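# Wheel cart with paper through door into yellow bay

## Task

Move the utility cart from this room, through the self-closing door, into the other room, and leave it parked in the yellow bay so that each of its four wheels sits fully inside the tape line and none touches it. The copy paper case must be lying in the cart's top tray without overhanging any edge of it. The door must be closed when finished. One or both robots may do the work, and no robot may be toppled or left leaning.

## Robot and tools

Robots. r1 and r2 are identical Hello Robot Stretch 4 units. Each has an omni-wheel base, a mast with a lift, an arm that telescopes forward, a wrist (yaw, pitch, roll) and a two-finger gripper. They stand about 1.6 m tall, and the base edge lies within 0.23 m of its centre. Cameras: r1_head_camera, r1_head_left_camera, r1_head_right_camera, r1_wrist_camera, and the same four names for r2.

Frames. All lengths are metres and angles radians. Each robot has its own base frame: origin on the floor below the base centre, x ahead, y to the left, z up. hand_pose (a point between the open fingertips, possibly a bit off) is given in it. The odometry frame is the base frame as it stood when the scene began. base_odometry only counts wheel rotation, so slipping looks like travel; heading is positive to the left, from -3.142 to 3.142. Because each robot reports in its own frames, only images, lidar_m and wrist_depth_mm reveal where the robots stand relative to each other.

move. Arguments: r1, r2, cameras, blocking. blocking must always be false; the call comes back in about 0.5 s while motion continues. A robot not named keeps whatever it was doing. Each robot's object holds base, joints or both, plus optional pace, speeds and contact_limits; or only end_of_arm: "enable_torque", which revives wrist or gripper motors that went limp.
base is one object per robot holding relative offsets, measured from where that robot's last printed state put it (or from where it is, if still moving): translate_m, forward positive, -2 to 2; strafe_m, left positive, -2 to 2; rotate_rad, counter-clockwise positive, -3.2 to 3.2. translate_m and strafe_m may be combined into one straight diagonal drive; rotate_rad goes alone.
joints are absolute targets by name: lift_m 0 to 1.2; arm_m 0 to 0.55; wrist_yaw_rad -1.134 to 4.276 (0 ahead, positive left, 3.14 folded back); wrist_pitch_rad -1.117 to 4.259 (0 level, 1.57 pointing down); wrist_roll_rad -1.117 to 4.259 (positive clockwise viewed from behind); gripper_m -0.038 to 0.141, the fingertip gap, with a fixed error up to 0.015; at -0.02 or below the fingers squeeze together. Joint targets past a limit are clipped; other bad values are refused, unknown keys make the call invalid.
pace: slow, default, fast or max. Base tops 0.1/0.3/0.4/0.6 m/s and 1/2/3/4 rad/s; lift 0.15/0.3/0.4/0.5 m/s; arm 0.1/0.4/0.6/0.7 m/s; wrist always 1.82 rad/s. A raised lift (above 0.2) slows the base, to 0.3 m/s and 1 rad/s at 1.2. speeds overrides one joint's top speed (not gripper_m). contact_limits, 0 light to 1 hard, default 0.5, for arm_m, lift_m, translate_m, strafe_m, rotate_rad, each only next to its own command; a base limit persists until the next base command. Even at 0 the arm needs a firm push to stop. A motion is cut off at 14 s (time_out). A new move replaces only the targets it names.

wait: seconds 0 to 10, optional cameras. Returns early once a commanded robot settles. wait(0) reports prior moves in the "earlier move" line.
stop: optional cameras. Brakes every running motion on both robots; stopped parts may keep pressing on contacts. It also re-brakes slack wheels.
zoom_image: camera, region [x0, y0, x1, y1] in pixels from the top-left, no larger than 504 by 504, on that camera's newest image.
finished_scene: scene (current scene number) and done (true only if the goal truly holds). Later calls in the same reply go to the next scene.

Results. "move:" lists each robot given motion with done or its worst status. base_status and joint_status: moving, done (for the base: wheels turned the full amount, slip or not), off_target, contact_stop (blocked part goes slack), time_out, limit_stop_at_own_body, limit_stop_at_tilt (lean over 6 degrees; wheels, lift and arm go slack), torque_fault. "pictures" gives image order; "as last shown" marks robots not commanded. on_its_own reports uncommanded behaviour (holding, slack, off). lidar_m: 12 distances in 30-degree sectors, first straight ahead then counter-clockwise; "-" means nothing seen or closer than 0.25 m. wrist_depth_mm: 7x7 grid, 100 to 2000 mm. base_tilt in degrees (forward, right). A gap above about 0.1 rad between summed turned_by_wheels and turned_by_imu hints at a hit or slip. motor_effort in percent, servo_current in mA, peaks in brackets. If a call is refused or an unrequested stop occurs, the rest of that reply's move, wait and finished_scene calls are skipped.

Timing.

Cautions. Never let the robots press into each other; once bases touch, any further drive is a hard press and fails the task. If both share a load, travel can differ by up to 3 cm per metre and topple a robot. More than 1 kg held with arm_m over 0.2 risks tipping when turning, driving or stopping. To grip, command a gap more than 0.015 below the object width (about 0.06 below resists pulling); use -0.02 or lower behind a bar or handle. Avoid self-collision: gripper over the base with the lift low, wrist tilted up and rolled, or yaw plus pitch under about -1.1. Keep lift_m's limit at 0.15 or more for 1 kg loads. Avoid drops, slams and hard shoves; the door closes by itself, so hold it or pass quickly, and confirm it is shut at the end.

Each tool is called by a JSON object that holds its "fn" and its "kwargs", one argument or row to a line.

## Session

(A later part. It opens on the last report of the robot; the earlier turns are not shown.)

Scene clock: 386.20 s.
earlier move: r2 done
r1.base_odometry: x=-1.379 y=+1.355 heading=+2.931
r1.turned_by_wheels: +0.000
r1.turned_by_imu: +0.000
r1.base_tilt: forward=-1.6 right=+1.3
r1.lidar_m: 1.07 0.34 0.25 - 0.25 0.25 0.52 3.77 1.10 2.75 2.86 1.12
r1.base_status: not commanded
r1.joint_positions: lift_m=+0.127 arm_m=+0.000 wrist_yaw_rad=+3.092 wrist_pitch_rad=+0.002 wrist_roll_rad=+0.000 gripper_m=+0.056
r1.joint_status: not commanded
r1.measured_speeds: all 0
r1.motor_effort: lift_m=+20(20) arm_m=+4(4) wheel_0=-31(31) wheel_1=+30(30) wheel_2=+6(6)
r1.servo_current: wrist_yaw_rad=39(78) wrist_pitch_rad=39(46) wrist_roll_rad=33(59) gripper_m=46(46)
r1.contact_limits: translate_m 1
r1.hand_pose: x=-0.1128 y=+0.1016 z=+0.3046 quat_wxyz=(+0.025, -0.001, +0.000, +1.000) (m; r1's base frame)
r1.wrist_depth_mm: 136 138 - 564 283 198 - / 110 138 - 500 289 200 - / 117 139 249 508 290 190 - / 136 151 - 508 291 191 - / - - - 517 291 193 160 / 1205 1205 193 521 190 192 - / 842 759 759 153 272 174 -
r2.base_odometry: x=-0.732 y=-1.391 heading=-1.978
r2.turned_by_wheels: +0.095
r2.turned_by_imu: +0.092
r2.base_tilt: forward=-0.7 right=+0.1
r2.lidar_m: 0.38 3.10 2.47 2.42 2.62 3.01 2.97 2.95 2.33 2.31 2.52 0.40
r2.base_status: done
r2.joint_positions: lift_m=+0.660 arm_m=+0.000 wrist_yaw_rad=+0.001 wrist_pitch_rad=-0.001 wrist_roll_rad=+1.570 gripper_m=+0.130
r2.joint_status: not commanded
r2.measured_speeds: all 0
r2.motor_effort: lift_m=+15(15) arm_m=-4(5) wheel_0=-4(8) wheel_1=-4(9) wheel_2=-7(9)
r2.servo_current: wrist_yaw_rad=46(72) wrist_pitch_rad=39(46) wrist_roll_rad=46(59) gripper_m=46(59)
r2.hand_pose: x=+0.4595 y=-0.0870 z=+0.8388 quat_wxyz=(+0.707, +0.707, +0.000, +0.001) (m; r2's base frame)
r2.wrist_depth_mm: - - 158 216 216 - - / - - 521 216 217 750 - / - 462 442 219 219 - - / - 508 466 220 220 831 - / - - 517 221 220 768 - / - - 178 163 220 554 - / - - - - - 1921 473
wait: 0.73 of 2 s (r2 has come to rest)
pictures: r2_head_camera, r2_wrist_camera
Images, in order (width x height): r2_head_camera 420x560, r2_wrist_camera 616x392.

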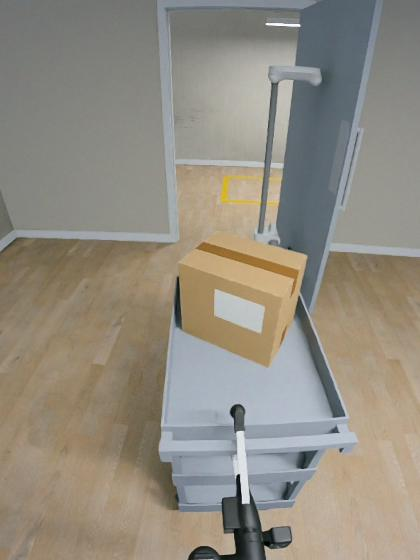

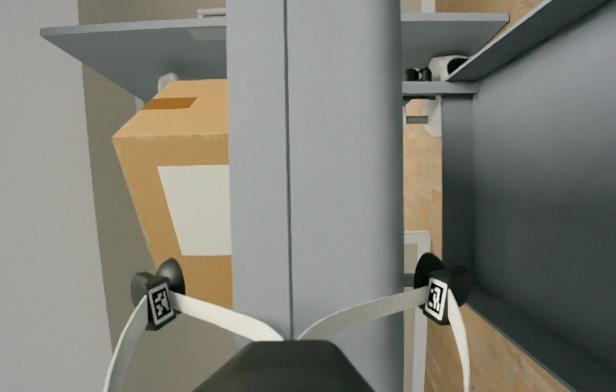

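{"fn": "move", "kwargs": {
  "blocking": false,
  "cameras": [],
  "r2": {"base":{"strafe_m":-0.09,"translate_m":0.04},"pace":"slow"}
}}

{"fn": "wait", "kwargs": {
  "seconds": 2,
  "cameras": []
}}

{"fn": "move", "kwargs": {
  "blocking": false,
  "cameras": [],
  "r2": {"joints":{"gripper_m":0.01}}
}}

{"fn": "wait", "kwargs": {
  "seconds": 2,
  "cameras": []
}}

{"fn": "move", "kwargs": {
  "blocking": false,
  "cameras": [],
  "r2": {"base":{"strafe_m":-0.2},"pace":"slow"}
}}

{"fn": "wait", "kwargs": {
  "seconds": 3.5,
  "cameras": ["r2_head_camera","r1_head_camera"]
}}

Scene clock: 395.27 s.
move: r2 moving
r1: as last shown
r1.lidar_m: 1.06 0.34 0.25 - 0.25 0.25 0.53 3.82 1.11 2.74 2.87 1.13
r1.motor_effort: lift_m=+20(20) arm_m=+4(4) wheel_0=-29(30) wheel_1=+30(30) wheel_2=+6(6)
r1.servo_current: wrist_yaw_rad=52(65) wrist_pitch_rad=39(46) wrist_roll_rad=39(78) gripper_m=46(46)
r1.contact_limits: translate_m 1
r1.wrist_depth_mm: 136 138 - 569 285 197 - / 110 138 - 504 287 198 - / 117 139 249 504 289 191 - / 136 151 - 508 291 191 - / 1921 - - 521 291 193 160 / 1182 1205 193 525 191 193 - / 854 750 759 153 273 175 -
r2.base_odometry: x=-0.744 y=-1.391 heading=-1.978
r2.turned_by_wheels: +0.000
r2.turned_by_imu: +0.000
r2.base_tilt: forward=-0.7 right=+0.0
r2.lidar_m: 0.40 3.10 2.45 2.43 2.65 3.02 2.99 2.93 2.31 2.29 2.51 0.42
r2.base_status: translate_m moving; strafe_m moving
r2.joint_positions: lift_m=+0.660 arm_m=+0.000 wrist_yaw_rad=+0.001 wrist_pitch_rad=-0.001 wrist_roll_rad=+1.570 gripper_m=+0.130
r2.joint_status: not commanded
r2.measured_speeds: translate_m=+0.019 strafe_m=-0.044 rotate_rad=+0.001 lift_m=+0.000 arm_m=+0.000 wrist_yaw_rad=+0.000 wrist_pitch_rad=+0.000 wrist_roll_rad=+0.000
r2.motor_effort: lift_m=+15(15) arm_m=-4(4) wheel_0=+10(10) wheel_1=-6(9) wheel_2=-9(9)
r2.servo_current: wrist_yaw_rad=52(52) wrist_pitch_rad=39(46) wrist_roll_rad=39(52) gripper_m=52(52)
r2.hand_pose: x=+0.4595 y=-0.0870 z=+0.8388 quat_wxyz=(+0.707, +0.707, +0.000, +0.001) (m; r2's base frame)
r2.wrist_depth_mm: - - 1537 212 211 - - / - - 535 213 213 759 - / - 469 445 214 214 - - / - 496 466 216 215 820 - / - - 504 217 216 768 - / - - 165 217 202 - - / - - - - - 1808 469
pictures: none
No camera images: "cameras" was empty.

Scene clock: 397.03 s.
earlier move: r2 done
r1.base_odometry: x=-1.379 y=+1.355 heading=+2.931
r1.turned_by_wheels: +0.000
r1.turned_by_imu: +0.000
r1.base_tilt: forward=-1.6 right=+1.3
r1.lidar_m: 1.03 0.33 0.25 - 0.25 0.25 0.52 3.83 1.10 2.76 2.87 1.08
r1.base_status: not commanded
r1.joint_positions: lift_m=+0.127 arm_m=+0.000 wrist_yaw_rad=+3.092 wrist_pitch_rad=+0.002 wrist_roll_rad=+0.000 gripper_m=+0.056
r1.joint_status: not commanded
r1.measured_speeds: all 0
r1.motor_effort: lift_m=+20(20) arm_m=+4(4) wheel_0=-30(31) wheel_1=+30(30) wheel_2=+6(6)
r1.servo_current: wrist_yaw_rad=52(72) wrist_pitch_rad=46(52) wrist_roll_rad=46(78) gripper_m=46(52)
r1.contact_limits: translate_m 1
r1.hand_pose: x=-0.1128 y=+0.1016 z=+0.3046 quat_wxyz=(+0.025, -0.001, +0.000, +1.000) (m; r1's base frame)
r1.wrist_depth_mm: 136 138 - 564 285 198 - / 110 138 - 496 289 198 - / 117 139 249 504 290 191 - / 136 151 - 508 290 192 - / 1983 - - 517 291 193 160 / 1205 1182 193 521 191 193 - / 854 759 768 153 272 175 -
r2.base_odometry: x=-0.830 y=-1.391 heading=-1.979
r2.turned_by_wheels: +0.000
r2.turned_by_imu: +0.000
r2.base_tilt: forward=-0.7 right=+0.1
r2.lidar_m: 0.37 0.34 2.57 2.52 2.76 3.06 3.03 2.78 2.25 2.23 2.44 0.41
r2.base_status: done
r2.joint_positions: lift_m=+0.660 arm_m=+0.000 wrist_yaw_rad=-0.001 wrist_pitch_rad=-0.001 wrist_roll_rad=+1.570 gripper_m=+0.130
r2.joint_status: not commanded
r2.measured_speeds: all 0
r2.motor_effort: lift_m=+15(15) arm_m=-4(4) wheel_0=+3(12) wheel_1=-4(9) wheel_2=-8(11)
r2.servo_current: wrist_yaw_rad=39(59) wrist_pitch_rad=46(52) wrist_roll_rad=46(59) gripper_m=52(59)
r2.hand_pose: x=+0.4593 y=-0.0876 z=+0.8388 quat_wxyz=(+0.707, +0.707, -0.001, +0.000) (m; r2's base frame)
r2.wrist_depth_mm: - - 1499 220 220 1618 1182 / - - 160 218 217 1618 - / - - 535 216 216 798 - / - 466 439 213 213 798 - / - - 466 213 212 798 - / - - 153 162 196 - - / - - 574 - - - -
wait: 1.77 of 2 s (r2 has come to rest)
pictures: none
No camera images: "cameras" was empty.

Scene clock: 397.53 s.
move: r2 moving
r1: as last shown
r1.lidar_m: 1.04 0.32 0.25 - 0.25 0.25 0.53 3.79 1.10 2.76 2.89 1.07
r1.servo_current: wrist_yaw_rad=39(59) wrist_pitch_rad=46(46) wrist_roll_rad=52(59) gripper_m=39(39)
r1.contact_limits: translate_m 1
r1.wrist_depth_mm: 136 138 - 564 283 197 - / 110 138 - 500 287 199 - / 117 139 250 504 287 191 - / 136 151 - 508 291 192 - / 1983 - - 512 290 192 160 / 1205 1205 193 521 191 193 - / 842 741 759 153 271 175 -
r2.base_odometry: x=-0.830 y=-1.391 heading=-1.979
r2.turned_by_wheels: +0.000
r2.turned_by_imu: +0.000
r2.base_tilt: forward=-0.7 right=+0.1
r2.lidar_m: 0.37 0.36 2.56 2.54 2.70 3.06 3.02 2.85 2.27 2.21 2.45 0.42
r2.base_status: not commanded
r2.joint_positions: lift_m=+0.660 arm_m=+0.000 wrist_yaw_rad=-0.001 wrist_pitch_rad=-0.001 wrist_roll_rad=+1.570 gripper_m=+0.117
r2.joint_status: gripper_m moving
r2.measured_speeds: all 0
r2.motor_effort: lift_m=+15(15) arm_m=-4(4) wheel_0=+3(4) wheel_1=-3(4) wheel_2=-7(9)
r2.servo_current: wrist_yaw_rad=39(52) wrist_pitch_rad=39(39) wrist_roll_rad=46(59) gripper_m=91(117)
r2.hand_pose: x=+0.4593 y=-0.0876 z=+0.8388 quat_wxyz=(+0.707, +0.707, -0.001, +0.000) (m; r2's base frame)
r2.wrist_depth_mm: - - 1464 217 219 1576 1255 / - - 157 216 216 1618 - / - - 530 214 214 768 - / - 459 436 212 212 798 - / - - 466 211 211 798 - / - - 151 208 200 - - / - - 569 - - - -
pictures: none
No camera images: "cameras" was empty.

Scene clock: 399.10 s.
earlier move: r2 done
r1.base_odometry: x=-1.379 y=+1.355 heading=+2.931
r1.turned_by_wheels: +0.000
r1.turned_by_imu: +0.000
r1.base_tilt: forward=-1.6 right=+1.3
r1.lidar_m: 1.03 0.36 0.25 - 0.25 0.26 0.51 3.81 1.10 2.75 2.88 1.08
r1.base_status: not commanded
r1.joint_positions: lift_m=+0.127 arm_m=+0.000 wrist_yaw_rad=+3.092 wrist_pitch_rad=+0.002 wrist_roll_rad=+0.000 gripper_m=+0.056
r1.joint_status: not commanded
r1.measured_speeds: all 0
r1.motor_effort: lift_m=+20(20) arm_m=+4(4) wheel_0=-30(31) wheel_1=+30(30) wheel_2=+6(6)
r1.servo_current: wrist_yaw_rad=59(65) wrist_pitch_rad=52(52) wrist_roll_rad=33(72) gripper_m=46(46)
r1.contact_limits: translate_m 1
r1.hand_pose: x=-0.1128 y=+0.1016 z=+0.3046 quat_wxyz=(+0.025, -0.001, +0.000, +1.000) (m; r1's base frame)
r1.wrist_depth_mm: 136 138 - 564 285 198 - / 111 138 - 500 287 199 - / 117 138 249 512 290 191 - / 136 151 - 508 291 191 - / 1921 - - 512 293 192 160 / 1182 1229 193 521 191 193 - / 854 759 768 153 272 174 -
r2.base_odometry: x=-0.830 y=-1.392 heading=-1.978
r2.turned_by_wheels: +0.000
r2.turned_by_imu: +0.001
r2.base_tilt: forward=-0.6 right=+0.1
r2.lidar_m: 0.35 0.37 2.53 2.52 2.72 3.08 3.03 2.80 2.27 2.22 2.43 0.38
r2.base_status: not commanded
r2.joint_positions: lift_m=+0.660 arm_m=+0.000 wrist_yaw_rad=+0.000 wrist_pitch_rad=+0.004 wrist_roll_rad=+1.570 gripper_m=+0.012
r2.joint_status: all done
r2.measured_speeds: all 0
r2.motor_effort: lift_m=+15(15) arm_m=-4(4) wheel_0=+2(4) wheel_1=-3(4) wheel_2=-1(9)
r2.servo_current: wrist_yaw_rad=52(59) wrist_pitch_rad=39(52) wrist_roll_rad=46(59) gripper_m=189(403)
r2.hand_pose: x=+0.4593 y=-0.0873 z=+0.8372 quat_wxyz=(+0.707, +0.707, +0.002, -0.001) (m; r2's base frame)
r2.wrist_depth_mm: - - 144 205 205 1464 1160 / - - 143 204 204 707 - / - 574 142 202 203 - - / - 430 141 202 202 - - / - 480 140 200 201 759 - / - 496 140 200 192 163 - / - - 549 - - 1756 -
wait: 1.57 of 2 s (r2 has come to rest)
pictures: none
No camera images: "cameras" was empty.

Scene clock: 399.60 s.
move: r2 moving
r1: as last shown
r1.lidar_m: 1.04 0.34 0.25 - 0.25 0.25 0.55 3.80 1.08 2.75 2.89 1.11
r1.servo_current: wrist_yaw_rad=46(59) wrist_pitch_rad=46(52) wrist_roll_rad=26(59) gripper_m=33(46)
r1.contact_limits: translate_m 1
r1.wrist_depth_mm: 136 138 - 559 283 198 - / 111 139 - 504 286 198 - / 117 139 249 500 289 191 - / 136 151 - 512 289 191 - / 1921 - - 517 291 192 160 / 1205 1205 193 521 191 193 - / 842 750 768 153 271 175 -
r2.base_odometry: x=-0.843 y=-1.386 heading=-1.978
r2.turned_by_wheels: +0.000
r2.turned_by_imu: +0.000
r2.base_tilt: forward=-0.7 right=+0.0
r2.lidar_m: 0.35 0.37 2.55 2.52 2.71 3.10 3.04 2.77 2.24 2.20 2.42 0.41
r2.base_status: strafe_m moving
r2.joint_positions: lift_m=+0.660 arm_m=+0.000 wrist_yaw_rad=+0.002 wrist_pitch_rad=+0.004 wrist_roll_rad=+1.570 gripper_m=+0.012
r2.joint_status: not commanded
r2.measured_speeds: translate_m=+0.000 strafe_m=-0.057 rotate_rad=+0.001 lift_m=+0.000 arm_m=+0.000 wrist_yaw_rad=+0.010 wrist_pitch_rad=+0.000 wrist_roll_rad=+0.000
r2.motor_effort: lift_m=+15(15) arm_m=-4(4) wheel_0=+9(12) wheel_1=-8(9) wheel_2=+0(1)
r2.servo_current: wrist_yaw_rad=52(52) wrist_pitch_rad=39(46) wrist_roll_rad=39(52) gripper_m=182(189)
r2.hand_pose: x=+0.4595 y=-0.0867 z=+0.8372 quat_wxyz=(+0.707, +0.707, +0.002, -0.001) (m; r2's base frame)
r2.wrist_depth_mm: - - 145 206 207 1499 1160 / - - 144 204 206 683 - / - - 143 203 204 - - / - 436 142 202 203 - - / - 473 141 200 202 759 - / - 496 140 200 193 163 - / - - 549 - - 1808 -
pictures: none
No camera images: "cameras" was empty.

Scene clock: 402.23 s.
earlier move: r2 done
r1.base_odometry: x=-1.379 y=+1.355 heading=+2.931
r1.turned_by_wheels: +0.000
r1.turned_by_imu: +0.000
r1.base_tilt: forward=-1.6 right=+1.3
r1.lidar_m: 1.01 0.35 0.25 - 0.25 0.25 0.52 3.79 1.09 2.74 2.88 1.14
r1.base_status: not commanded
r1.joint_positions: lift_m=+0.127 arm_m=+0.000 wrist_yaw_rad=+3.092 wrist_pitch_rad=+0.002 wrist_roll_rad=+0.000 gripper_m=+0.056
r1.joint_status: not commanded
r1.measured_speeds: all 0
r1.motor_effort: lift_m=+20(20) arm_m=+4(4) wheel_0=-30(31) wheel_1=+30(30) wheel_2=+6(6)
r1.servo_current: wrist_yaw_rad=33(65) wrist_pitch_rad=39(52) wrist_roll_rad=39(65) gripper_m=39(52)
r1.contact_limits: translate_m 1
r1.hand_pose: x=-0.1128 y=+0.1016 z=+0.3046 quat_wxyz=(+0.025, -0.001, +0.000, +1.000) (m; r1's base frame)
r1.wrist_depth_mm: 136 138 - 564 283 198 - / 110 139 - 500 286 199 - / 117 138 249 504 289 191 - / 136 151 - 512 290 191 - / 1921 - - 508 290 192 160 / 1182 1205 194 521 191 192 - / 854 759 759 153 273 175 -
r2.base_odometry: x=-1.014 y=-1.312 heading=-1.978
r2.turned_by_wheels: +0.000
r2.turned_by_imu: +0.001
r2.base_tilt: forward=-0.7 right=+0.1
r2.lidar_m: 0.29 0.32 2.75 2.72 2.97 3.11 3.06 2.56 2.06 2.04 2.20 0.44
r2.base_status: done
r2.joint_positions: lift_m=+0.660 arm_m=+0.000 wrist_yaw_rad=+0.005 wrist_pitch_rad=+0.004 wrist_roll_rad=+1.571 gripper_m=+0.012
r2.joint_status: not commanded
r2.measured_speeds: all 0
r2.motor_effort: lift_m=+15(15) arm_m=-4(4) wheel_0=+6(13) wheel_1=-3(9) wheel_2=+1(2)
r2.servo_current: wrist_yaw_rad=46(72) wrist_pitch_rad=39(46) wrist_roll_rad=46(65) gripper_m=176(189)
r2.hand_pose: x=+0.4598 y=-0.0859 z=+0.8372 quat_wxyz=(+0.707, +0.707, +0.003, +0.000) (m; r2's base frame)
r2.wrist_depth_mm: - - - 264 282 301 301 / - - 185 251 255 1499 1118 / - - 174 236 1576 1618 - / - - 164 224 229 768 - / - 445 156 213 215 809 - / - 445 149 203 195 166 - / - 469 462 - 131 732 -
wait: 2.63 of 3.5 s (r2 has come to rest)
pictures: r1_head_camera, r2_head_camera
Images, in order (width x height): r1_head_camera 420x560, r2_head_camera 420x560.

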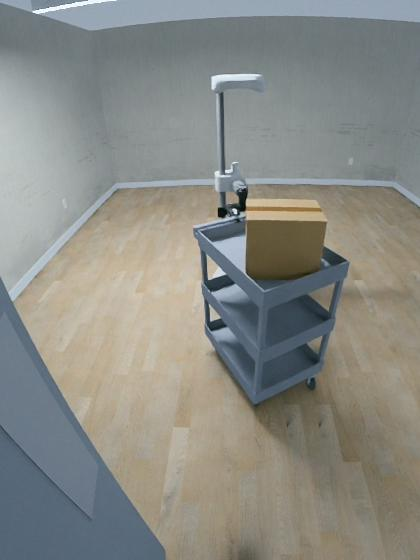

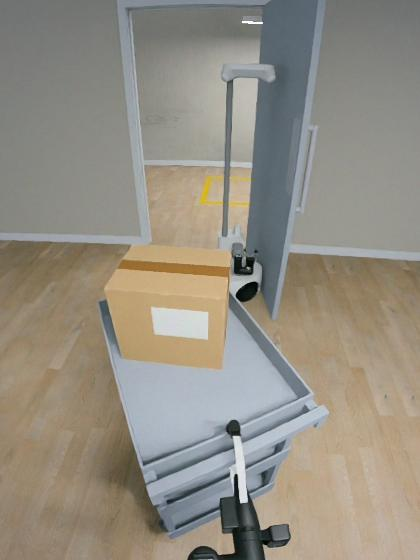

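{"fn": "move", "kwargs": {
  "blocking": false,
  "cameras": [],
  "r2": {"base":{"strafe_m":0.12,"translate_m":0.4},"pace":"slow"}
}}

{"fn": "wait", "kwargs": {
  "seconds": 6,
  "cameras": ["r2_head_camera","r1_head_camera"]
}}

Scene clock: 409.53 s.
move: r2 moving
r1: as last shown
r1.lidar_m: 0.97 0.34 0.25 - 0.25 0.25 0.53 3.80 1.10 2.74 2.89 1.11
r1.motor_effort: lift_m=+20(20) arm_m=+4(4) wheel_0=-30(30) wheel_1=+30(30) wheel_2=+6(6)
r1.servo_current: wrist_yaw_rad=52(59) wrist_pitch_rad=39(46) wrist_roll_rad=59(65) gripper_m=46(46)
r1.contact_limits: translate_m 1
r1.wrist_depth_mm: 136 138 - 564 282 198 - / 111 138 - 504 287 199 - / 117 139 249 504 287 191 - / 137 151 - 508 290 192 - / 1983 - - 512 291 192 160 / 1205 1205 194 521 191 193 - / 842 750 750 154 274 175 -
r2.base_odometry: x=-1.015 y=-1.325 heading=-1.978
r2.turned_by_wheels: +0.000
r2.turned_by_imu: +0.001
r2.base_tilt: forward=-0.7 right=+0.1
r2.lidar_m: 0.32 0.31 2.74 2.72 2.93 3.07 3.07 2.57 2.06 2.02 2.23 0.43
r2.base_status: translate_m moving; strafe_m moving
r2.joint_positions: lift_m=+0.660 arm_m=+0.000 wrist_yaw_rad=+0.005 wrist_pitch_rad=+0.004 wrist_roll_rad=+1.571 gripper_m=+0.011
r2.joint_status: not commanded
r2.measured_speeds: translate_m=+0.050 strafe_m=+0.014 rotate_rad=+0.002 lift_m=+0.000 arm_m=+0.000 wrist_yaw_rad=-0.009 wrist_pitch_rad=+0.000 wrist_roll_rad=+0.000
r2.motor_effort: lift_m=+15(15) arm_m=-4(4) wheel_0=+7(12) wheel_1=+8(9) wheel_2=-11(13)
r2.servo_current: wrist_yaw_rad=33(65) wrist_pitch_rad=46(46) wrist_roll_rad=52(52) gripper_m=156(182)
r2.hand_pose: x=+0.4597 y=-0.0861 z=+0.8372 quat_wxyz=(+0.707, +0.707, +0.003, +0.000) (m; r2's base frame)
r2.wrist_depth_mm: - - - 266 286 301 301 / - - 183 252 251 1464 1098 / - - 175 235 1576 1618 - / - - 164 222 809 750 - / - 442 211 213 215 - - / - 442 148 203 194 166 - / - 466 462 - 131 732 -
pictures: none
No camera images: "cameras" was empty.

Scene clock: 414.47 s.
earlier move: r2 done
r1.base_odometry: x=-1.379 y=+1.355 heading=+2.931
r1.turned_by_wheels: +0.000
r1.turned_by_imu: +0.000
r1.base_tilt: forward=-1.6 right=+1.3
r1.lidar_m: 0.62 0.33 0.25 - 0.25 0.25 0.52 3.77 1.10 2.75 2.90 0.65
r1.base_status: not commanded
r1.joint_positions: lift_m=+0.127 arm_m=+0.000 wrist_yaw_rad=+3.092 wrist_pitch_rad=+0.002 wrist_roll_rad=+0.000 gripper_m=+0.056
r1.joint_status: not commanded
r1.measured_speeds: all 0
r1.motor_effort: lift_m=+20(20) arm_m=+4(4) wheel_0=-31(31) wheel_1=+30(30) wheel_2=+6(6)
r1.servo_current: wrist_yaw_rad=52(72) wrist_pitch_rad=39(52) wrist_roll_rad=46(72) gripper_m=39(46)
r1.contact_limits: translate_m 1
r1.hand_pose: x=-0.1128 y=+0.1016 z=+0.3046 quat_wxyz=(+0.025, -0.001, +0.000, +1.000) (m; r1's base frame)
r1.wrist_depth_mm: 136 138 - 564 285 198 - / 110 138 - 500 287 200 - / 117 139 249 504 289 191 - / 136 151 - 508 291 192 - / 1921 - - 512 291 193 160 / 1182 1205 193 521 190 192 - / 854 750 750 153 273 174 -
r2.base_odometry: x=-1.062 y=-1.727 heading=-1.978
r2.turned_by_wheels: -0.001
r2.turned_by_imu: -0.001
r2.base_tilt: forward=-0.6 right=+0.1
r2.lidar_m: 0.34 0.34 2.59 2.54 2.77 3.49 3.44 2.81 2.25 2.21 2.38 0.43
r2.base_status: done
r2.joint_positions: lift_m=+0.660 arm_m=+0.000 wrist_yaw_rad=-0.005 wrist_pitch_rad=+0.004 wrist_roll_rad=+1.571 gripper_m=+0.011
r2.joint_status: not commanded
r2.measured_speeds: all 0
r2.motor_effort: lift_m=+15(15) arm_m=-4(4) wheel_0=+1(12) wheel_1=+4(10) wheel_2=-9(13)
r2.servo_current: wrist_yaw_rad=52(65) wrist_pitch_rad=46(52) wrist_roll_rad=46(65) gripper_m=163(182)
r2.hand_pose: x=+0.4589 y=-0.0888 z=+0.8372 quat_wxyz=(+0.707, +0.707, +0.000, -0.003) (m; r2's base frame)
r2.wrist_depth_mm: - - 168 232 236 - - / - - 160 226 227 1308 466 / - - 158 220 222 768 - / - 508 153 213 213 - - / - 455 148 206 207 - - / - 469 145 201 196 165 - / - 517 504 - - - -
wait: 4.93 of 6 s (r2 has come to rest)
pictures: r1_head_camera, r2_head_camera
Images, in order (width x height): r1_head_camera 420x560, r2_head_camera 420x560.

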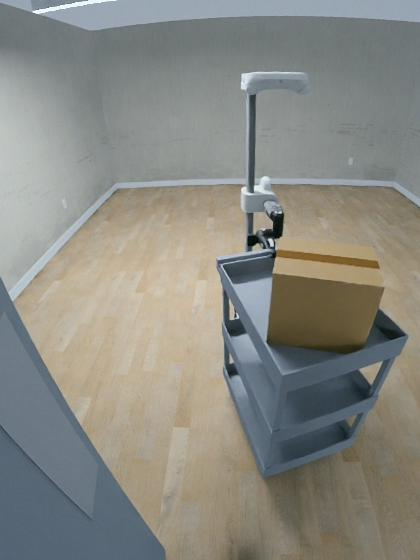

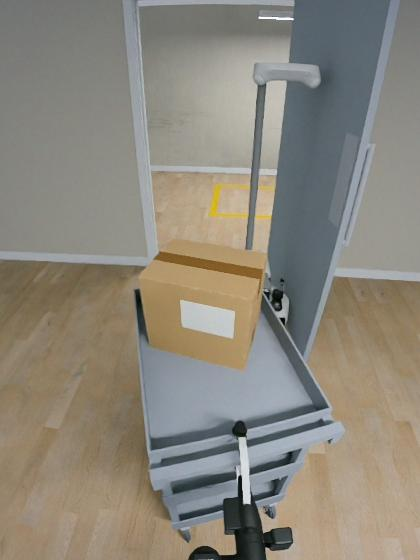

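{"fn": "move", "kwargs": {
  "blocking": false,
  "cameras": [],
  "r2": {"base":{"strafe_m":-0.2},"pace":"slow"}
}}

{"fn": "wait", "kwargs": {
  "seconds": 4,
  "cameras": []
}}

{"fn": "move", "kwargs": {
  "blocking": false,
  "cameras": [],
  "r2": {"base":{"strafe_m":0.13,"translate_m":0.3},"pace":"slow"}
}}

{"fn": "wait", "kwargs": {
  "seconds": 6,
  "cameras": ["r2_head_camera","r1_head_camera"]
}}

Scene clock: 424.27 s.
move: r2 moving
r1: as last shown
r1.lidar_m: 0.63 0.33 0.25 - 0.25 0.25 0.53 3.77 1.12 2.75 2.89 0.63
r1.motor_effort: lift_m=+20(20) arm_m=+4(4) wheel_0=-30(30) wheel_1=+30(30) wheel_2=+6(6)
r1.servo_current: wrist_yaw_rad=46(59) wrist_pitch_rad=39(46) wrist_roll_rad=59(59) gripper_m=39(46)
r1.contact_limits: translate_m 1
r1.wrist_depth_mm: 136 138 - 559 285 198 - / 111 138 - 500 287 199 - / 117 139 248 508 289 191 - / 137 151 - 508 291 191 - / - - - 517 290 193 160 / 1182 1205 193 521 191 192 - / 842 750 750 153 274 175 -
r2.base_odometry: x=-1.075 y=-1.721 heading=-1.978
r2.turned_by_wheels: +0.000
r2.turned_by_imu: +0.001
r2.base_tilt: forward=-0.6 right=+0.0
r2.lidar_m: 0.33 0.37 2.60 2.56 2.79 3.49 3.43 2.79 2.21 2.18 2.37 0.41
r2.base_status: strafe_m moving
r2.joint_positions: lift_m=+0.660 arm_m=+0.000 wrist_yaw_rad=-0.003 wrist_pitch_rad=+0.004 wrist_roll_rad=+1.571 gripper_m=+0.011
r2.joint_status: not commanded
r2.measured_speeds: translate_m=+0.000 strafe_m=-0.056 rotate_rad=+0.002 lift_m=+0.000 arm_m=+0.000 wrist_yaw_rad=+0.008 wrist_pitch_rad=+0.000 wrist_roll_rad=+0.000
r2.motor_effort: lift_m=+15(15) arm_m=-4(4) wheel_0=+9(9) wheel_1=-8(8) wheel_2=+0(7)
r2.servo_current: wrist_yaw_rad=39(59) wrist_pitch_rad=46(52) wrist_roll_rad=46(52) gripper_m=163(163)
r2.hand_pose: x=+0.4591 y=-0.0883 z=+0.8372 quat_wxyz=(+0.707, +0.707, +0.000, -0.003) (m; r2's base frame)
r2.wrist_depth_mm: - - 167 231 232 - 1138 / - - 160 225 227 1281 488 / - - 158 219 221 750 - / - 504 430 214 215 - - / - 459 149 208 208 - - / - 469 146 202 197 165 - / - 517 142 - - - -
pictures: none
No camera images: "cameras" was empty.

Scene clock: 426.93 s.
earlier move: r2 done
r1.base_odometry: x=-1.379 y=+1.355 heading=+2.931
r1.turned_by_wheels: +0.000
r1.turned_by_imu: +0.000
r1.base_tilt: forward=-1.6 right=+1.3
r1.lidar_m: 0.61 0.32 0.25 - 0.25 0.25 0.53 3.79 1.07 2.77 2.90 0.62
r1.base_status: not commanded
r1.joint_positions: lift_m=+0.127 arm_m=+0.000 wrist_yaw_rad=+3.092 wrist_pitch_rad=+0.002 wrist_roll_rad=+0.000 gripper_m=+0.056
r1.joint_status: not commanded
r1.measured_speeds: all 0
r1.motor_effort: lift_m=+20(20) arm_m=+4(4) wheel_0=-30(31) wheel_1=+30(30) wheel_2=+6(6)
r1.servo_current: wrist_yaw_rad=46(72) wrist_pitch_rad=39(52) wrist_roll_rad=39(59) gripper_m=46(46)
r1.contact_limits: translate_m 1
r1.hand_pose: x=-0.1128 y=+0.1016 z=+0.3046 quat_wxyz=(+0.025, -0.001, +0.000, +1.000) (m; r1's base frame)
r1.wrist_depth_mm: 136 138 - 564 285 198 - / 110 138 - 500 287 199 - / 117 139 249 504 290 191 - / 136 151 - 508 290 191 - / 1921 - - 521 291 192 160 / 1205 1205 194 517 191 192 - / 831 750 750 153 273 175 -
r2.base_odometry: x=-1.245 y=-1.648 heading=-1.978
r2.turned_by_wheels: +0.000
r2.turned_by_imu: +0.001
r2.base_tilt: forward=-0.7 right=+0.1
r2.lidar_m: 0.34 0.35 2.77 2.73 2.97 3.49 3.48 2.56 2.01 1.98 2.18 0.47
r2.base_status: done
r2.joint_positions: lift_m=+0.660 arm_m=+0.000 wrist_yaw_rad=+0.006 wrist_pitch_rad=-0.005 wrist_roll_rad=+1.571 gripper_m=+0.011
r2.joint_status: not commanded
r2.measured_speeds: all 0
r2.motor_effort: lift_m=+14(15) arm_m=-4(4) wheel_0=+5(14) wheel_1=-3(8) wheel_2=+6(7)
r2.servo_current: wrist_yaw_rad=52(65) wrist_pitch_rad=39(52) wrist_roll_rad=52(59) gripper_m=65(169)
r2.hand_pose: x=+0.4598 y=-0.0856 z=+0.8398 quat_wxyz=(+0.707, +0.707, +0.001, +0.004) (m; r2's base frame)
r2.wrist_depth_mm: - - - 279 - 1430 1138 / - - - 301 319 336 404 / - - - 278 290 1281 508 / - - - 209 266 1336 - / - - 535 196 250 831 - / - - 189 185 182 809 - / - - 492 - 218 - -
wait: 2.67 of 4 s (r2 has come to rest)
pictures: none
No camera images: "cameras" was empty.

Scene clock: 427.43 s.
move: r2 moving
r1: as last shown
r1.lidar_m: 0.61 0.34 0.25 - 0.25 0.25 0.52 3.80 1.08 2.75 2.91 0.59
r1.motor_effort: lift_m=+20(20) arm_m=+4(4) wheel_0=-31(31) wheel_1=+30(30) wheel_2=+6(6)
r1.servo_current: wrist_yaw_rad=39(65) wrist_pitch_rad=46(46) wrist_roll_rad=39(59) gripper_m=46(46)
r1.contact_limits: translate_m 1
r1.wrist_depth_mm: 136 138 - 564 285 198 - / 110 138 - 504 289 199 - / 117 139 249 508 290 191 - / 136 151 - 512 289 192 - / - - - 512 290 193 160 / 1229 1205 194 521 191 192 - / 842 768 750 153 273 175 -
r2.base_odometry: x=-1.245 y=-1.661 heading=-1.978
r2.turned_by_wheels: +0.000
r2.turned_by_imu: +0.000
r2.base_tilt: forward=-0.7 right=+0.1
r2.lidar_m: 0.34 0.31 2.76 2.74 2.98 3.53 3.49 2.55 2.04 1.98 2.21 0.47
r2.base_status: translate_m moving; strafe_m moving
r2.joint_positions: lift_m=+0.660 arm_m=+0.000 wrist_yaw_rad=+0.001 wrist_pitch_rad=-0.005 wrist_roll_rad=+1.571 gripper_m=+0.011
r2.joint_status: not commanded
r2.measured_speeds: translate_m=+0.048 strafe_m=+0.020 rotate_rad=-0.005 lift_m=+0.000 arm_m=+0.000 wrist_yaw_rad=-0.037 wrist_pitch_rad=+0.000 wrist_roll_rad=+0.000
r2.motor_effort: lift_m=+14(14) arm_m=-4(4) wheel_0=+4(10) wheel_1=+7(9) wheel_2=-11(11)
r2.servo_current: wrist_yaw_rad=46(59) wrist_pitch_rad=46(52) wrist_roll_rad=46(59) gripper_m=65(78)
r2.hand_pose: x=+0.4594 y=-0.0871 z=+0.8398 quat_wxyz=(+0.707, +0.707, -0.001, +0.002) (m; r2's base frame)
r2.wrist_depth_mm: - - - 279 - 1537 1138 / - - 1138 303 327 332 343 / - - - 278 291 1255 500 / - - - 208 266 1464 - / - - 564 202 248 788 - / - - 187 181 185 820 - / - - 480 - 213 - -
pictures: none
No camera images: "cameras" was empty.

Scene clock: 431.40 s.
earlier move: r2 done
r1.base_odometry: x=-1.379 y=+1.355 heading=+2.931
r1.turned_by_wheels: +0.000
r1.turned_by_imu: +0.000
r1.base_tilt: forward=-1.6 right=+1.3
r1.lidar_m: 0.43 0.34 0.25 - 0.25 0.25 0.52 3.78 1.08 2.76 0.51 0.31
r1.base_status: not commanded
r1.joint_positions: lift_m=+0.127 arm_m=+0.000 wrist_yaw_rad=+3.092 wrist_pitch_rad=+0.002 wrist_roll_rad=+0.000 gripper_m=+0.056
r1.joint_status: not commanded
r1.measured_speeds: all 0
r1.motor_effort: lift_m=+20(20) arm_m=+4(4) wheel_0=-30(31) wheel_1=+30(30) wheel_2=+6(6)
r1.servo_current: wrist_yaw_rad=46(72) wrist_pitch_rad=33(52) wrist_roll_rad=46(65) gripper_m=46(52)
r1.contact_limits: translate_m 1
r1.hand_pose: x=-0.1128 y=+0.1016 z=+0.3046 quat_wxyz=(+0.025, -0.001, +0.000, +1.000) (m; r1's base frame)
r1.wrist_depth_mm: 136 138 - 564 285 198 - / 111 138 - 504 287 199 - / 117 139 249 504 291 191 - / 136 151 - 512 291 191 - / 1921 - - 512 291 192 160 / 1182 1205 193 521 191 193 - / 854 750 750 153 272 175 -
r2.base_odometry: x=-1.245 y=-1.975 heading=-1.978
r2.turned_by_wheels: +0.000
r2.turned_by_imu: -0.001
r2.base_tilt: forward=-0.7 right=+0.1
r2.lidar_m: 0.36 0.37 2.61 2.59 2.82 3.79 3.76 2.77 2.19 2.17 2.36 0.45
r2.base_status: done
r2.joint_positions: lift_m=+0.660 arm_m=+0.000 wrist_yaw_rad=-0.006 wrist_pitch_rad=-0.005 wrist_roll_rad=+1.571 gripper_m=+0.011
r2.joint_status: not commanded
r2.measured_speeds: all 0
r2.motor_effort: lift_m=+14(14) arm_m=+4(4) wheel_0=+2(10) wheel_1=+5(9) wheel_2=-8(17)
r2.servo_current: wrist_yaw_rad=52(65) wrist_pitch_rad=52(52) wrist_roll_rad=39(59) gripper_m=65(78)
r2.hand_pose: x=+0.4588 y=-0.0891 z=+0.8398 quat_wxyz=(+0.707, +0.707, -0.004, +0.000) (m; r2's base frame)
r2.wrist_depth_mm: - - 866 222 290 297 296 / - - - 268 272 991 960 / - - - 258 263 991 - / - - 591 248 253 798 - / - 1921 484 195 243 831 - / - 521 187 180 183 809 - / - - 535 - - - -
wait: 3.97 of 6 s (r2 has come to rest)
pictures: r1_head_camera, r2_head_camera
Images, in order (width x height): r1_head_camera 420x560, r2_head_camera 420x560.

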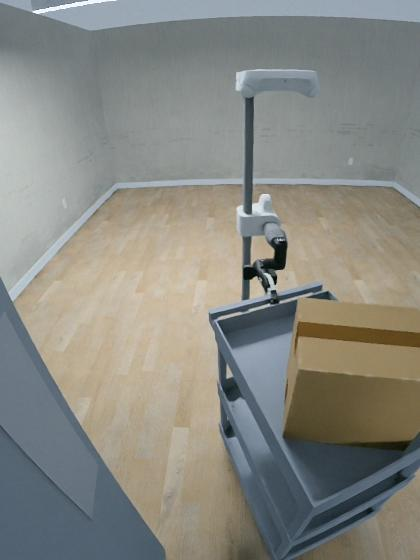

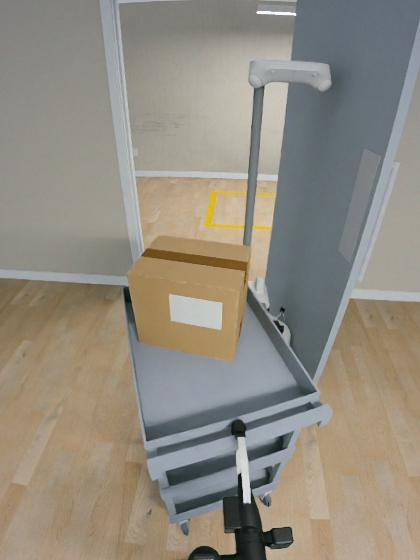

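{"fn": "move", "kwargs": {
  "blocking": false,
  "cameras": [],
  "r2": {"joints":{"gripper_m":0.13}}
}}

{"fn": "wait", "kwargs": {
  "seconds": 1.5,
  "cameras": []
}}

{"fn": "move", "kwargs": {
  "blocking": false,
  "cameras": [],
  "r2": {"base":{"rotate_rad":0.22},"pace":"slow"}
}}

{"fn": "wait", "kwargs": {
  "seconds": 2,
  "cameras": []
}}

{"fn": "move", "kwargs": {
  "blocking": false,
  "cameras": [],
  "r2": {"base":{"strafe_m":-0.08,"translate_m":0.02},"pace":"slow"}
}}

{"fn": "wait", "kwargs": {
  "seconds": 2,
  "cameras": ["r2_wrist_camera","r2_head_camera"]
}}

Scene clock: 449.80 s.
move: r2 moving
r1: as last shown
r1.lidar_m: 0.46 0.32 0.25 - 0.25 0.25 0.51 3.80 1.10 2.75 0.50 0.33
r1.motor_effort: lift_m=+20(20) arm_m=+4(4) wheel_0=-30(30) wheel_1=+30(30) wheel_2=+6(6)
r1.servo_current: wrist_yaw_rad=46(65) wrist_pitch_rad=39(46) wrist_roll_rad=72(72) gripper_m=39(46)
r1.contact_limits: translate_m 1
r1.wrist_depth_mm: 136 138 - 559 283 198 - / 110 138 - 504 289 199 - / 117 139 249 508 287 191 - / 136 151 - 504 290 192 - / 1983 - - 512 291 192 160 / 1182 1182 193 521 191 193 - / 854 741 759 154 272 175 -
r2.base_odometry: x=-1.245 y=-1.975 heading=-1.978
r2.turned_by_wheels: +0.000
r2.turned_by_imu: +0.001
r2.base_tilt: forward=-0.7 right=+0.1
r2.lidar_m: 0.36 0.36 2.61 2.58 2.81 3.79 3.78 2.76 2.21 2.17 2.38 0.46
r2.base_status: not commanded
r2.joint_positions: lift_m=+0.660 arm_m=+0.000 wrist_yaw_rad=-0.006 wrist_pitch_rad=-0.005 wrist_roll_rad=+1.571 gripper_m=+0.030
r2.joint_status: gripper_m moving
r2.measured_speeds: all 0
r2.motor_effort: lift_m=+14(14) arm_m=+4(4) wheel_0=+1(2) wheel_1=+4(5) wheel_2=-9(9)
r2.servo_current: wrist_yaw_rad=46(59) wrist_pitch_rad=39(52) wrist_roll_rad=59(59) gripper_m=78(104)
r2.hand_pose: x=+0.4588 y=-0.0891 z=+0.8398 quat_wxyz=(+0.707, +0.707, -0.004, +0.000) (m; r2's base frame)
r2.wrist_depth_mm: - - 831 285 296 301 300 / - - - 273 276 991 946 / - - - 264 267 960 - / - - 591 253 258 854 - / - 1983 484 211 246 820 - / - 1863 191 182 185 798 - / - 539 544 - - - -
pictures: none
No camera images: "cameras" was empty.

Scene clock: 451.30 s.
earlier move: r2 moving
r1.base_odometry: x=-1.379 y=+1.355 heading=+2.931
r1.turned_by_wheels: +0.000
r1.turned_by_imu: +0.000
r1.base_tilt: forward=-1.6 right=+1.3
r1.lidar_m: 0.45 0.30 0.25 - 0.25 0.25 0.54 3.80 1.10 2.75 0.49 0.32
r1.base_status: not commanded
r1.joint_positions: lift_m=+0.127 arm_m=+0.000 wrist_yaw_rad=+3.092 wrist_pitch_rad=+0.002 wrist_roll_rad=+0.000 gripper_m=+0.056
r1.joint_status: not commanded
r1.measured_speeds: all 0
r1.motor_effort: lift_m=+20(20) arm_m=+4(4) wheel_0=-31(31) wheel_1=+30(30) wheel_2=+6(6)
r1.servo_current: wrist_yaw_rad=59(65) wrist_pitch_rad=39(52) wrist_roll_rad=72(72) gripper_m=33(46)
r1.contact_limits: translate_m 1
r1.hand_pose: x=-0.1128 y=+0.1016 z=+0.3046 quat_wxyz=(+0.025, -0.001, +0.000, +1.000) (m; r1's base frame)
r1.wrist_depth_mm: 136 138 - 559 285 198 - / 110 139 - 500 287 199 - / 117 139 250 504 289 191 - / 136 151 - 508 290 192 - / 1983 - - 517 290 192 160 / 1205 1182 194 521 191 193 - / 842 759 759 153 272 175 -
r2.base_odometry: x=-1.245 y=-1.975 heading=-1.978
r2.turned_by_wheels: +0.000
r2.turned_by_imu: +0.000
r2.base_tilt: forward=-0.7 right=+0.0
r2.lidar_m: 0.37 0.38 2.61 2.57 2.80 3.79 3.78 2.75 2.21 2.16 2.38 0.47
r2.base_status: not commanded
r2.joint_positions: lift_m=+0.660 arm_m=+0.000 wrist_yaw_rad=-0.003 wrist_pitch_rad=-0.001 wrist_roll_rad=+1.571 gripper_m=+0.130
r2.joint_status: gripper_m moving
r2.measured_speeds: all 0
r2.motor_effort: lift_m=+14(14) arm_m=+4(4) wheel_0=+1(2) wheel_1=+4(5) wheel_2=-8(9)
r2.servo_current: wrist_yaw_rad=52(59) wrist_pitch_rad=39(52) wrist_roll_rad=59(59) gripper_m=46(130)
r2.hand_pose: x=+0.4590 y=-0.0883 z=+0.8389 quat_wxyz=(+0.707, +0.707, -0.002, -0.001) (m; r2's base frame)
r2.wrist_depth_mm: - - 227 287 304 307 319 / - - - 278 282 991 500 / - - - 270 274 960 - / - - 530 260 866 - - / - 500 484 250 252 - - / - 220 194 243 194 - - / - - 539 - - - -
wait: 1.50 s; no rest
pictures: none
No camera images: "cameras" was empty.

Scene clock: 451.80 s.
earlier move: r2 done
move: r2 moving
r1: as last shown
r1.lidar_m: 0.42 0.34 0.25 - 0.25 0.25 0.53 3.77 1.11 2.75 0.49 0.33
r1.motor_effort: lift_m=+20(20) arm_m=+4(4) wheel_0=-30(31) wheel_1=+30(30) wheel_2=+6(6)
r1.servo_current: wrist_yaw_rad=46(59) wrist_pitch_rad=33(39) wrist_roll_rad=59(72) gripper_m=39(46)
r1.contact_limits: translate_m 1
r1.wrist_depth_mm: 136 138 - 564 285 198 - / 110 139 - 500 289 199 - / 117 139 249 508 289 191 - / 136 151 - 508 290 192 - / 1983 - - 517 291 192 160 / 1182 1205 193 521 191 192 - / 842 750 759 153 272 175 -
r2.base_odometry: x=-1.245 y=-1.975 heading=-1.854
r2.turned_by_wheels: +0.124
r2.turned_by_imu: +0.121
r2.base_tilt: forward=-0.7 right=+0.1
r2.lidar_m: 0.37 2.41 2.59 2.57 2.98 3.76 3.75 2.52 2.18 2.18 2.39 0.42
r2.base_status: rotate_rad moving
r2.joint_positions: lift_m=+0.660 arm_m=+0.000 wrist_yaw_rad=-0.003 wrist_pitch_rad=-0.001 wrist_roll_rad=+1.571 gripper_m=+0.130
r2.joint_status: all done
r2.measured_speeds: translate_m=+0.002 strafe_m=+0.000 rotate_rad=+0.464 lift_m=+0.000 arm_m=+0.000 wrist_yaw_rad=+0.000 wrist_pitch_rad=+0.000 wrist_roll_rad=+0.000
r2.motor_effort: lift_m=+14(14) arm_m=+4(4) wheel_0=-10(10) wheel_1=-6(7) wheel_2=-10(11)
r2.servo_current: wrist_yaw_rad=39(59) wrist_pitch_rad=46(46) wrist_roll_rad=46(59) gripper_m=46(52)
r2.hand_pose: x=+0.4590 y=-0.0883 z=+0.8389 quat_wxyz=(+0.707, +0.707, -0.002, -0.001) (m; r2's base frame)
r2.wrist_depth_mm: - - 190 253 253 931 - / - - - 247 250 917 - / - - 484 242 243 - - / - 492 466 237 239 - - / - 517 224 234 233 798 - / - - 172 228 195 - - / - - - - - - -
pictures: none
No camera images: "cameras" was empty.

Scene clock: 452.53 s.
earlier move: r2 done
r1.base_odometry: x=-1.379 y=+1.355 heading=+2.931
r1.turned_by_wheels: +0.000
r1.turned_by_imu: +0.000
r1.base_tilt: forward=-1.6 right=+1.3
r1.lidar_m: 0.45 0.34 0.25 - 0.25 0.25 0.52 3.79 1.10 2.75 0.45 0.30
r1.base_status: not commanded
r1.joint_positions: lift_m=+0.127 arm_m=+0.000 wrist_yaw_rad=+3.092 wrist_pitch_rad=+0.002 wrist_roll_rad=+0.000 gripper_m=+0.056
r1.joint_status: not commanded
r1.measured_speeds: all 0
r1.motor_effort: lift_m=+20(20) arm_m=+4(4) wheel_0=-30(31) wheel_1=+30(30) wheel_2=+6(6)
r1.servo_current: wrist_yaw_rad=39(65) wrist_pitch_rad=39(46) wrist_roll_rad=65(72) gripper_m=39(46)
r1.contact_limits: translate_m 1
r1.hand_pose: x=-0.1128 y=+0.1016 z=+0.3046 quat_wxyz=(+0.025, -0.001, +0.000, +1.000) (m; r1's base frame)
r1.wrist_depth_mm: 136 138 - 559 283 198 - / 111 138 - 500 289 199 - / 117 139 248 508 289 191 - / 136 151 - 512 290 192 - / 1983 - - 512 291 192 160 / 1182 1229 193 517 191 193 - / 842 750 750 153 272 175 -
r2.base_odometry: x=-1.245 y=-1.975 heading=-1.759
r2.turned_by_wheels: +0.095
r2.turned_by_imu: +0.092
r2.base_tilt: forward=-0.7 right=+0.0
r2.lidar_m: 0.38 2.54 2.57 2.59 3.16 3.74 3.77 2.42 2.16 2.18 0.60 0.40
r2.base_status: done
r2.joint_positions: lift_m=+0.660 arm_m=+0.000 wrist_yaw_rad=-0.003 wrist_pitch_rad=-0.001 wrist_roll_rad=+1.571 gripper_m=+0.130
r2.joint_status: all done
r2.measured_speeds: all 0
r2.motor_effort: lift_m=+14(14) arm_m=+3(4) wheel_0=-4(10) wheel_1=-3(7) wheel_2=-7(11)
r2.servo_current: wrist_yaw_rad=46(59) wrist_pitch_rad=39(46) wrist_roll_rad=52(59) gripper_m=52(59)
r2.hand_pose: x=+0.4590 y=-0.0883 z=+0.8389 quat_wxyz=(+0.707, +0.707, -0.002, -0.001) (m; r2's base frame)
r2.wrist_depth_mm: - - 1118 227 226 - - / - 1138 462 226 225 809 - / - 488 462 225 225 809 - / - 1921 500 225 225 820 - / - - 554 225 224 - - / - - 179 224 220 544 484 / - - - - - 1983 1229
wait: 0.73 of 2 s (r2 has come to rest)
pictures: none
No camera images: "cameras" was empty.

Scene clock: 453.03 s.
move: r2 moving
r1: as last shown
r1.lidar_m: 0.44 0.31 0.25 - 0.25 0.25 0.52 3.80 1.09 2.74 0.46 0.32
r1.servo_current: wrist_yaw_rad=46(65) wrist_pitch_rad=39(46) wrist_roll_rad=46(52) gripper_m=46(46)
r1.contact_limits: translate_m 1
r1.wrist_depth_mm: 136 138 - 564 286 198 - / 110 138 - 504 289 199 - / 117 139 249 504 290 191 - / 136 151 - 504 291 192 - / 1983 - - 517 291 193 160 / 1205 1229 194 521 191 193 - / 842 759 759 154 273 175 -
r2.base_odometry: x=-1.258 y=-1.975 heading=-1.760
r2.turned_by_wheels: -0.001
r2.turned_by_imu: -0.001
r2.base_tilt: forward=-0.7 right=+0.1
r2.lidar_m: 0.39 2.54 2.55 2.62 3.17 3.74 3.78 2.40 2.14 2.18 0.58 0.41
r2.base_status: translate_m moving; strafe_m moving
r2.joint_positions: lift_m=+0.660 arm_m=+0.000 wrist_yaw_rad=-0.003 wrist_pitch_rad=-0.001 wrist_roll_rad=+1.571 gripper_m=+0.130
r2.joint_status: not commanded
r2.measured_speeds: translate_m=+0.013 strafe_m=-0.049 rotate_rad=-0.001 lift_m=+0.000 arm_m=+0.000 wrist_yaw_rad=+0.000 wrist_pitch_rad=+0.000 wrist_roll_rad=+0.000
r2.motor_effort: lift_m=+14(14) arm_m=+4(4) wheel_0=+9(9) wheel_1=-6(8) wheel_2=-9(9)
r2.servo_current: wrist_yaw_rad=33(52) wrist_pitch_rad=46(46) wrist_roll_rad=46(65) gripper_m=52(59)
r2.hand_pose: x=+0.4590 y=-0.0883 z=+0.8389 quat_wxyz=(+0.707, +0.707, -0.002, -0.001) (m; r2's base frame)
r2.wrist_depth_mm: - - 1118 224 223 878 - / - - 488 224 223 809 - / - 484 449 224 224 831 - / - 1863 488 223 223 768 - / - - 535 223 221 - - / - - 177 163 219 530 - / - - - - - 1921 1205
pictures: none
No camera images: "cameras" was empty.

Scene clock: 454.60 s.
earlier move: r2 done
r1.base_odometry: x=-1.379 y=+1.355 heading=+2.931
r1.turned_by_wheels: +0.000
r1.turned_by_imu: +0.000
r1.base_tilt: forward=-1.6 right=+1.3
r1.lidar_m: 0.44 0.34 0.25 - 0.25 0.25 0.52 3.80 1.12 2.76 0.44 0.30
r1.base_status: not commanded
r1.joint_positions: lift_m=+0.127 arm_m=+0.000 wrist_yaw_rad=+3.092 wrist_pitch_rad=+0.002 wrist_roll_rad=+0.000 gripper_m=+0.056
r1.joint_status: not commanded
r1.measured_speeds: all 0
r1.motor_effort: lift_m=+20(20) arm_m=+4(4) wheel_0=-30(31) wheel_1=+30(30) wheel_2=+6(6)
r1.servo_current: wrist_yaw_rad=52(72) wrist_pitch_rad=39(46) wrist_roll_rad=59(65) gripper_m=39(46)
r1.contact_limits: translate_m 1
r1.hand_pose: x=-0.1128 y=+0.1016 z=+0.3046 quat_wxyz=(+0.025, -0.001, +0.000, +1.000) (m; r1's base frame)
r1.wrist_depth_mm: 136 138 - 554 285 198 - / 110 138 - 504 286 199 - / 117 139 249 504 290 191 - / 136 151 - 504 291 192 - / 1921 - - 521 293 192 160 / 1182 1182 193 521 191 192 - / 854 750 750 153 272 175 -
r2.base_odometry: x=-1.327 y=-1.979 heading=-1.760
r2.turned_by_wheels: +0.000
r2.turned_by_imu: +0.000
r2.base_tilt: forward=-0.7 right=+0.0
r2.lidar_m: 0.38 0.39 2.63 2.68 3.25 3.78 3.67 2.33 2.10 2.11 2.23 0.43
r2.base_status: done
r2.joint_positions: lift_m=+0.660 arm_m=+0.000 wrist_yaw_rad=-0.003 wrist_pitch_rad=-0.001 wrist_roll_rad=+1.571 gripper_m=+0.130
r2.joint_status: not commanded
r2.measured_speeds: all 0
r2.motor_effort: lift_m=+14(14) arm_m=+4(4) wheel_0=+4(11) wheel_1=-6(8) wheel_2=-7(10)
r2.servo_current: wrist_yaw_rad=52(52) wrist_pitch_rad=33(46) wrist_roll_rad=59(65) gripper_m=52(59)
r2.hand_pose: x=+0.4590 y=-0.0883 z=+0.8389 quat_wxyz=(+0.707, +0.707, -0.002, -0.001) (m; r2's base frame)
r2.wrist_depth_mm: - - 163 221 221 866 - / - - 1078 222 221 750 - / - - 445 222 221 809 - / - 477 452 222 223 768 - / - - 496 223 222 - - / - - 177 163 219 - - / - - - - - 1921 -
wait: 1.57 of 2 s (r2 has come to rest)
pictures: r2_head_camera, r2_wrist_camera
Images, in order (width x height): r2_head_camera 420x560, r2_wrist_camera 616x392.

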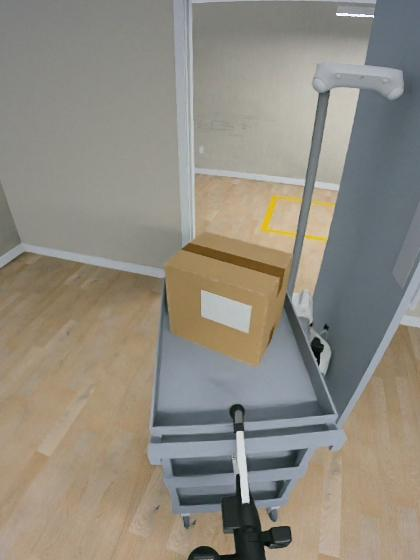

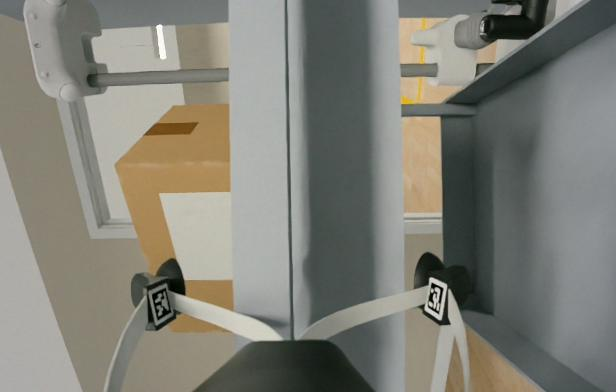

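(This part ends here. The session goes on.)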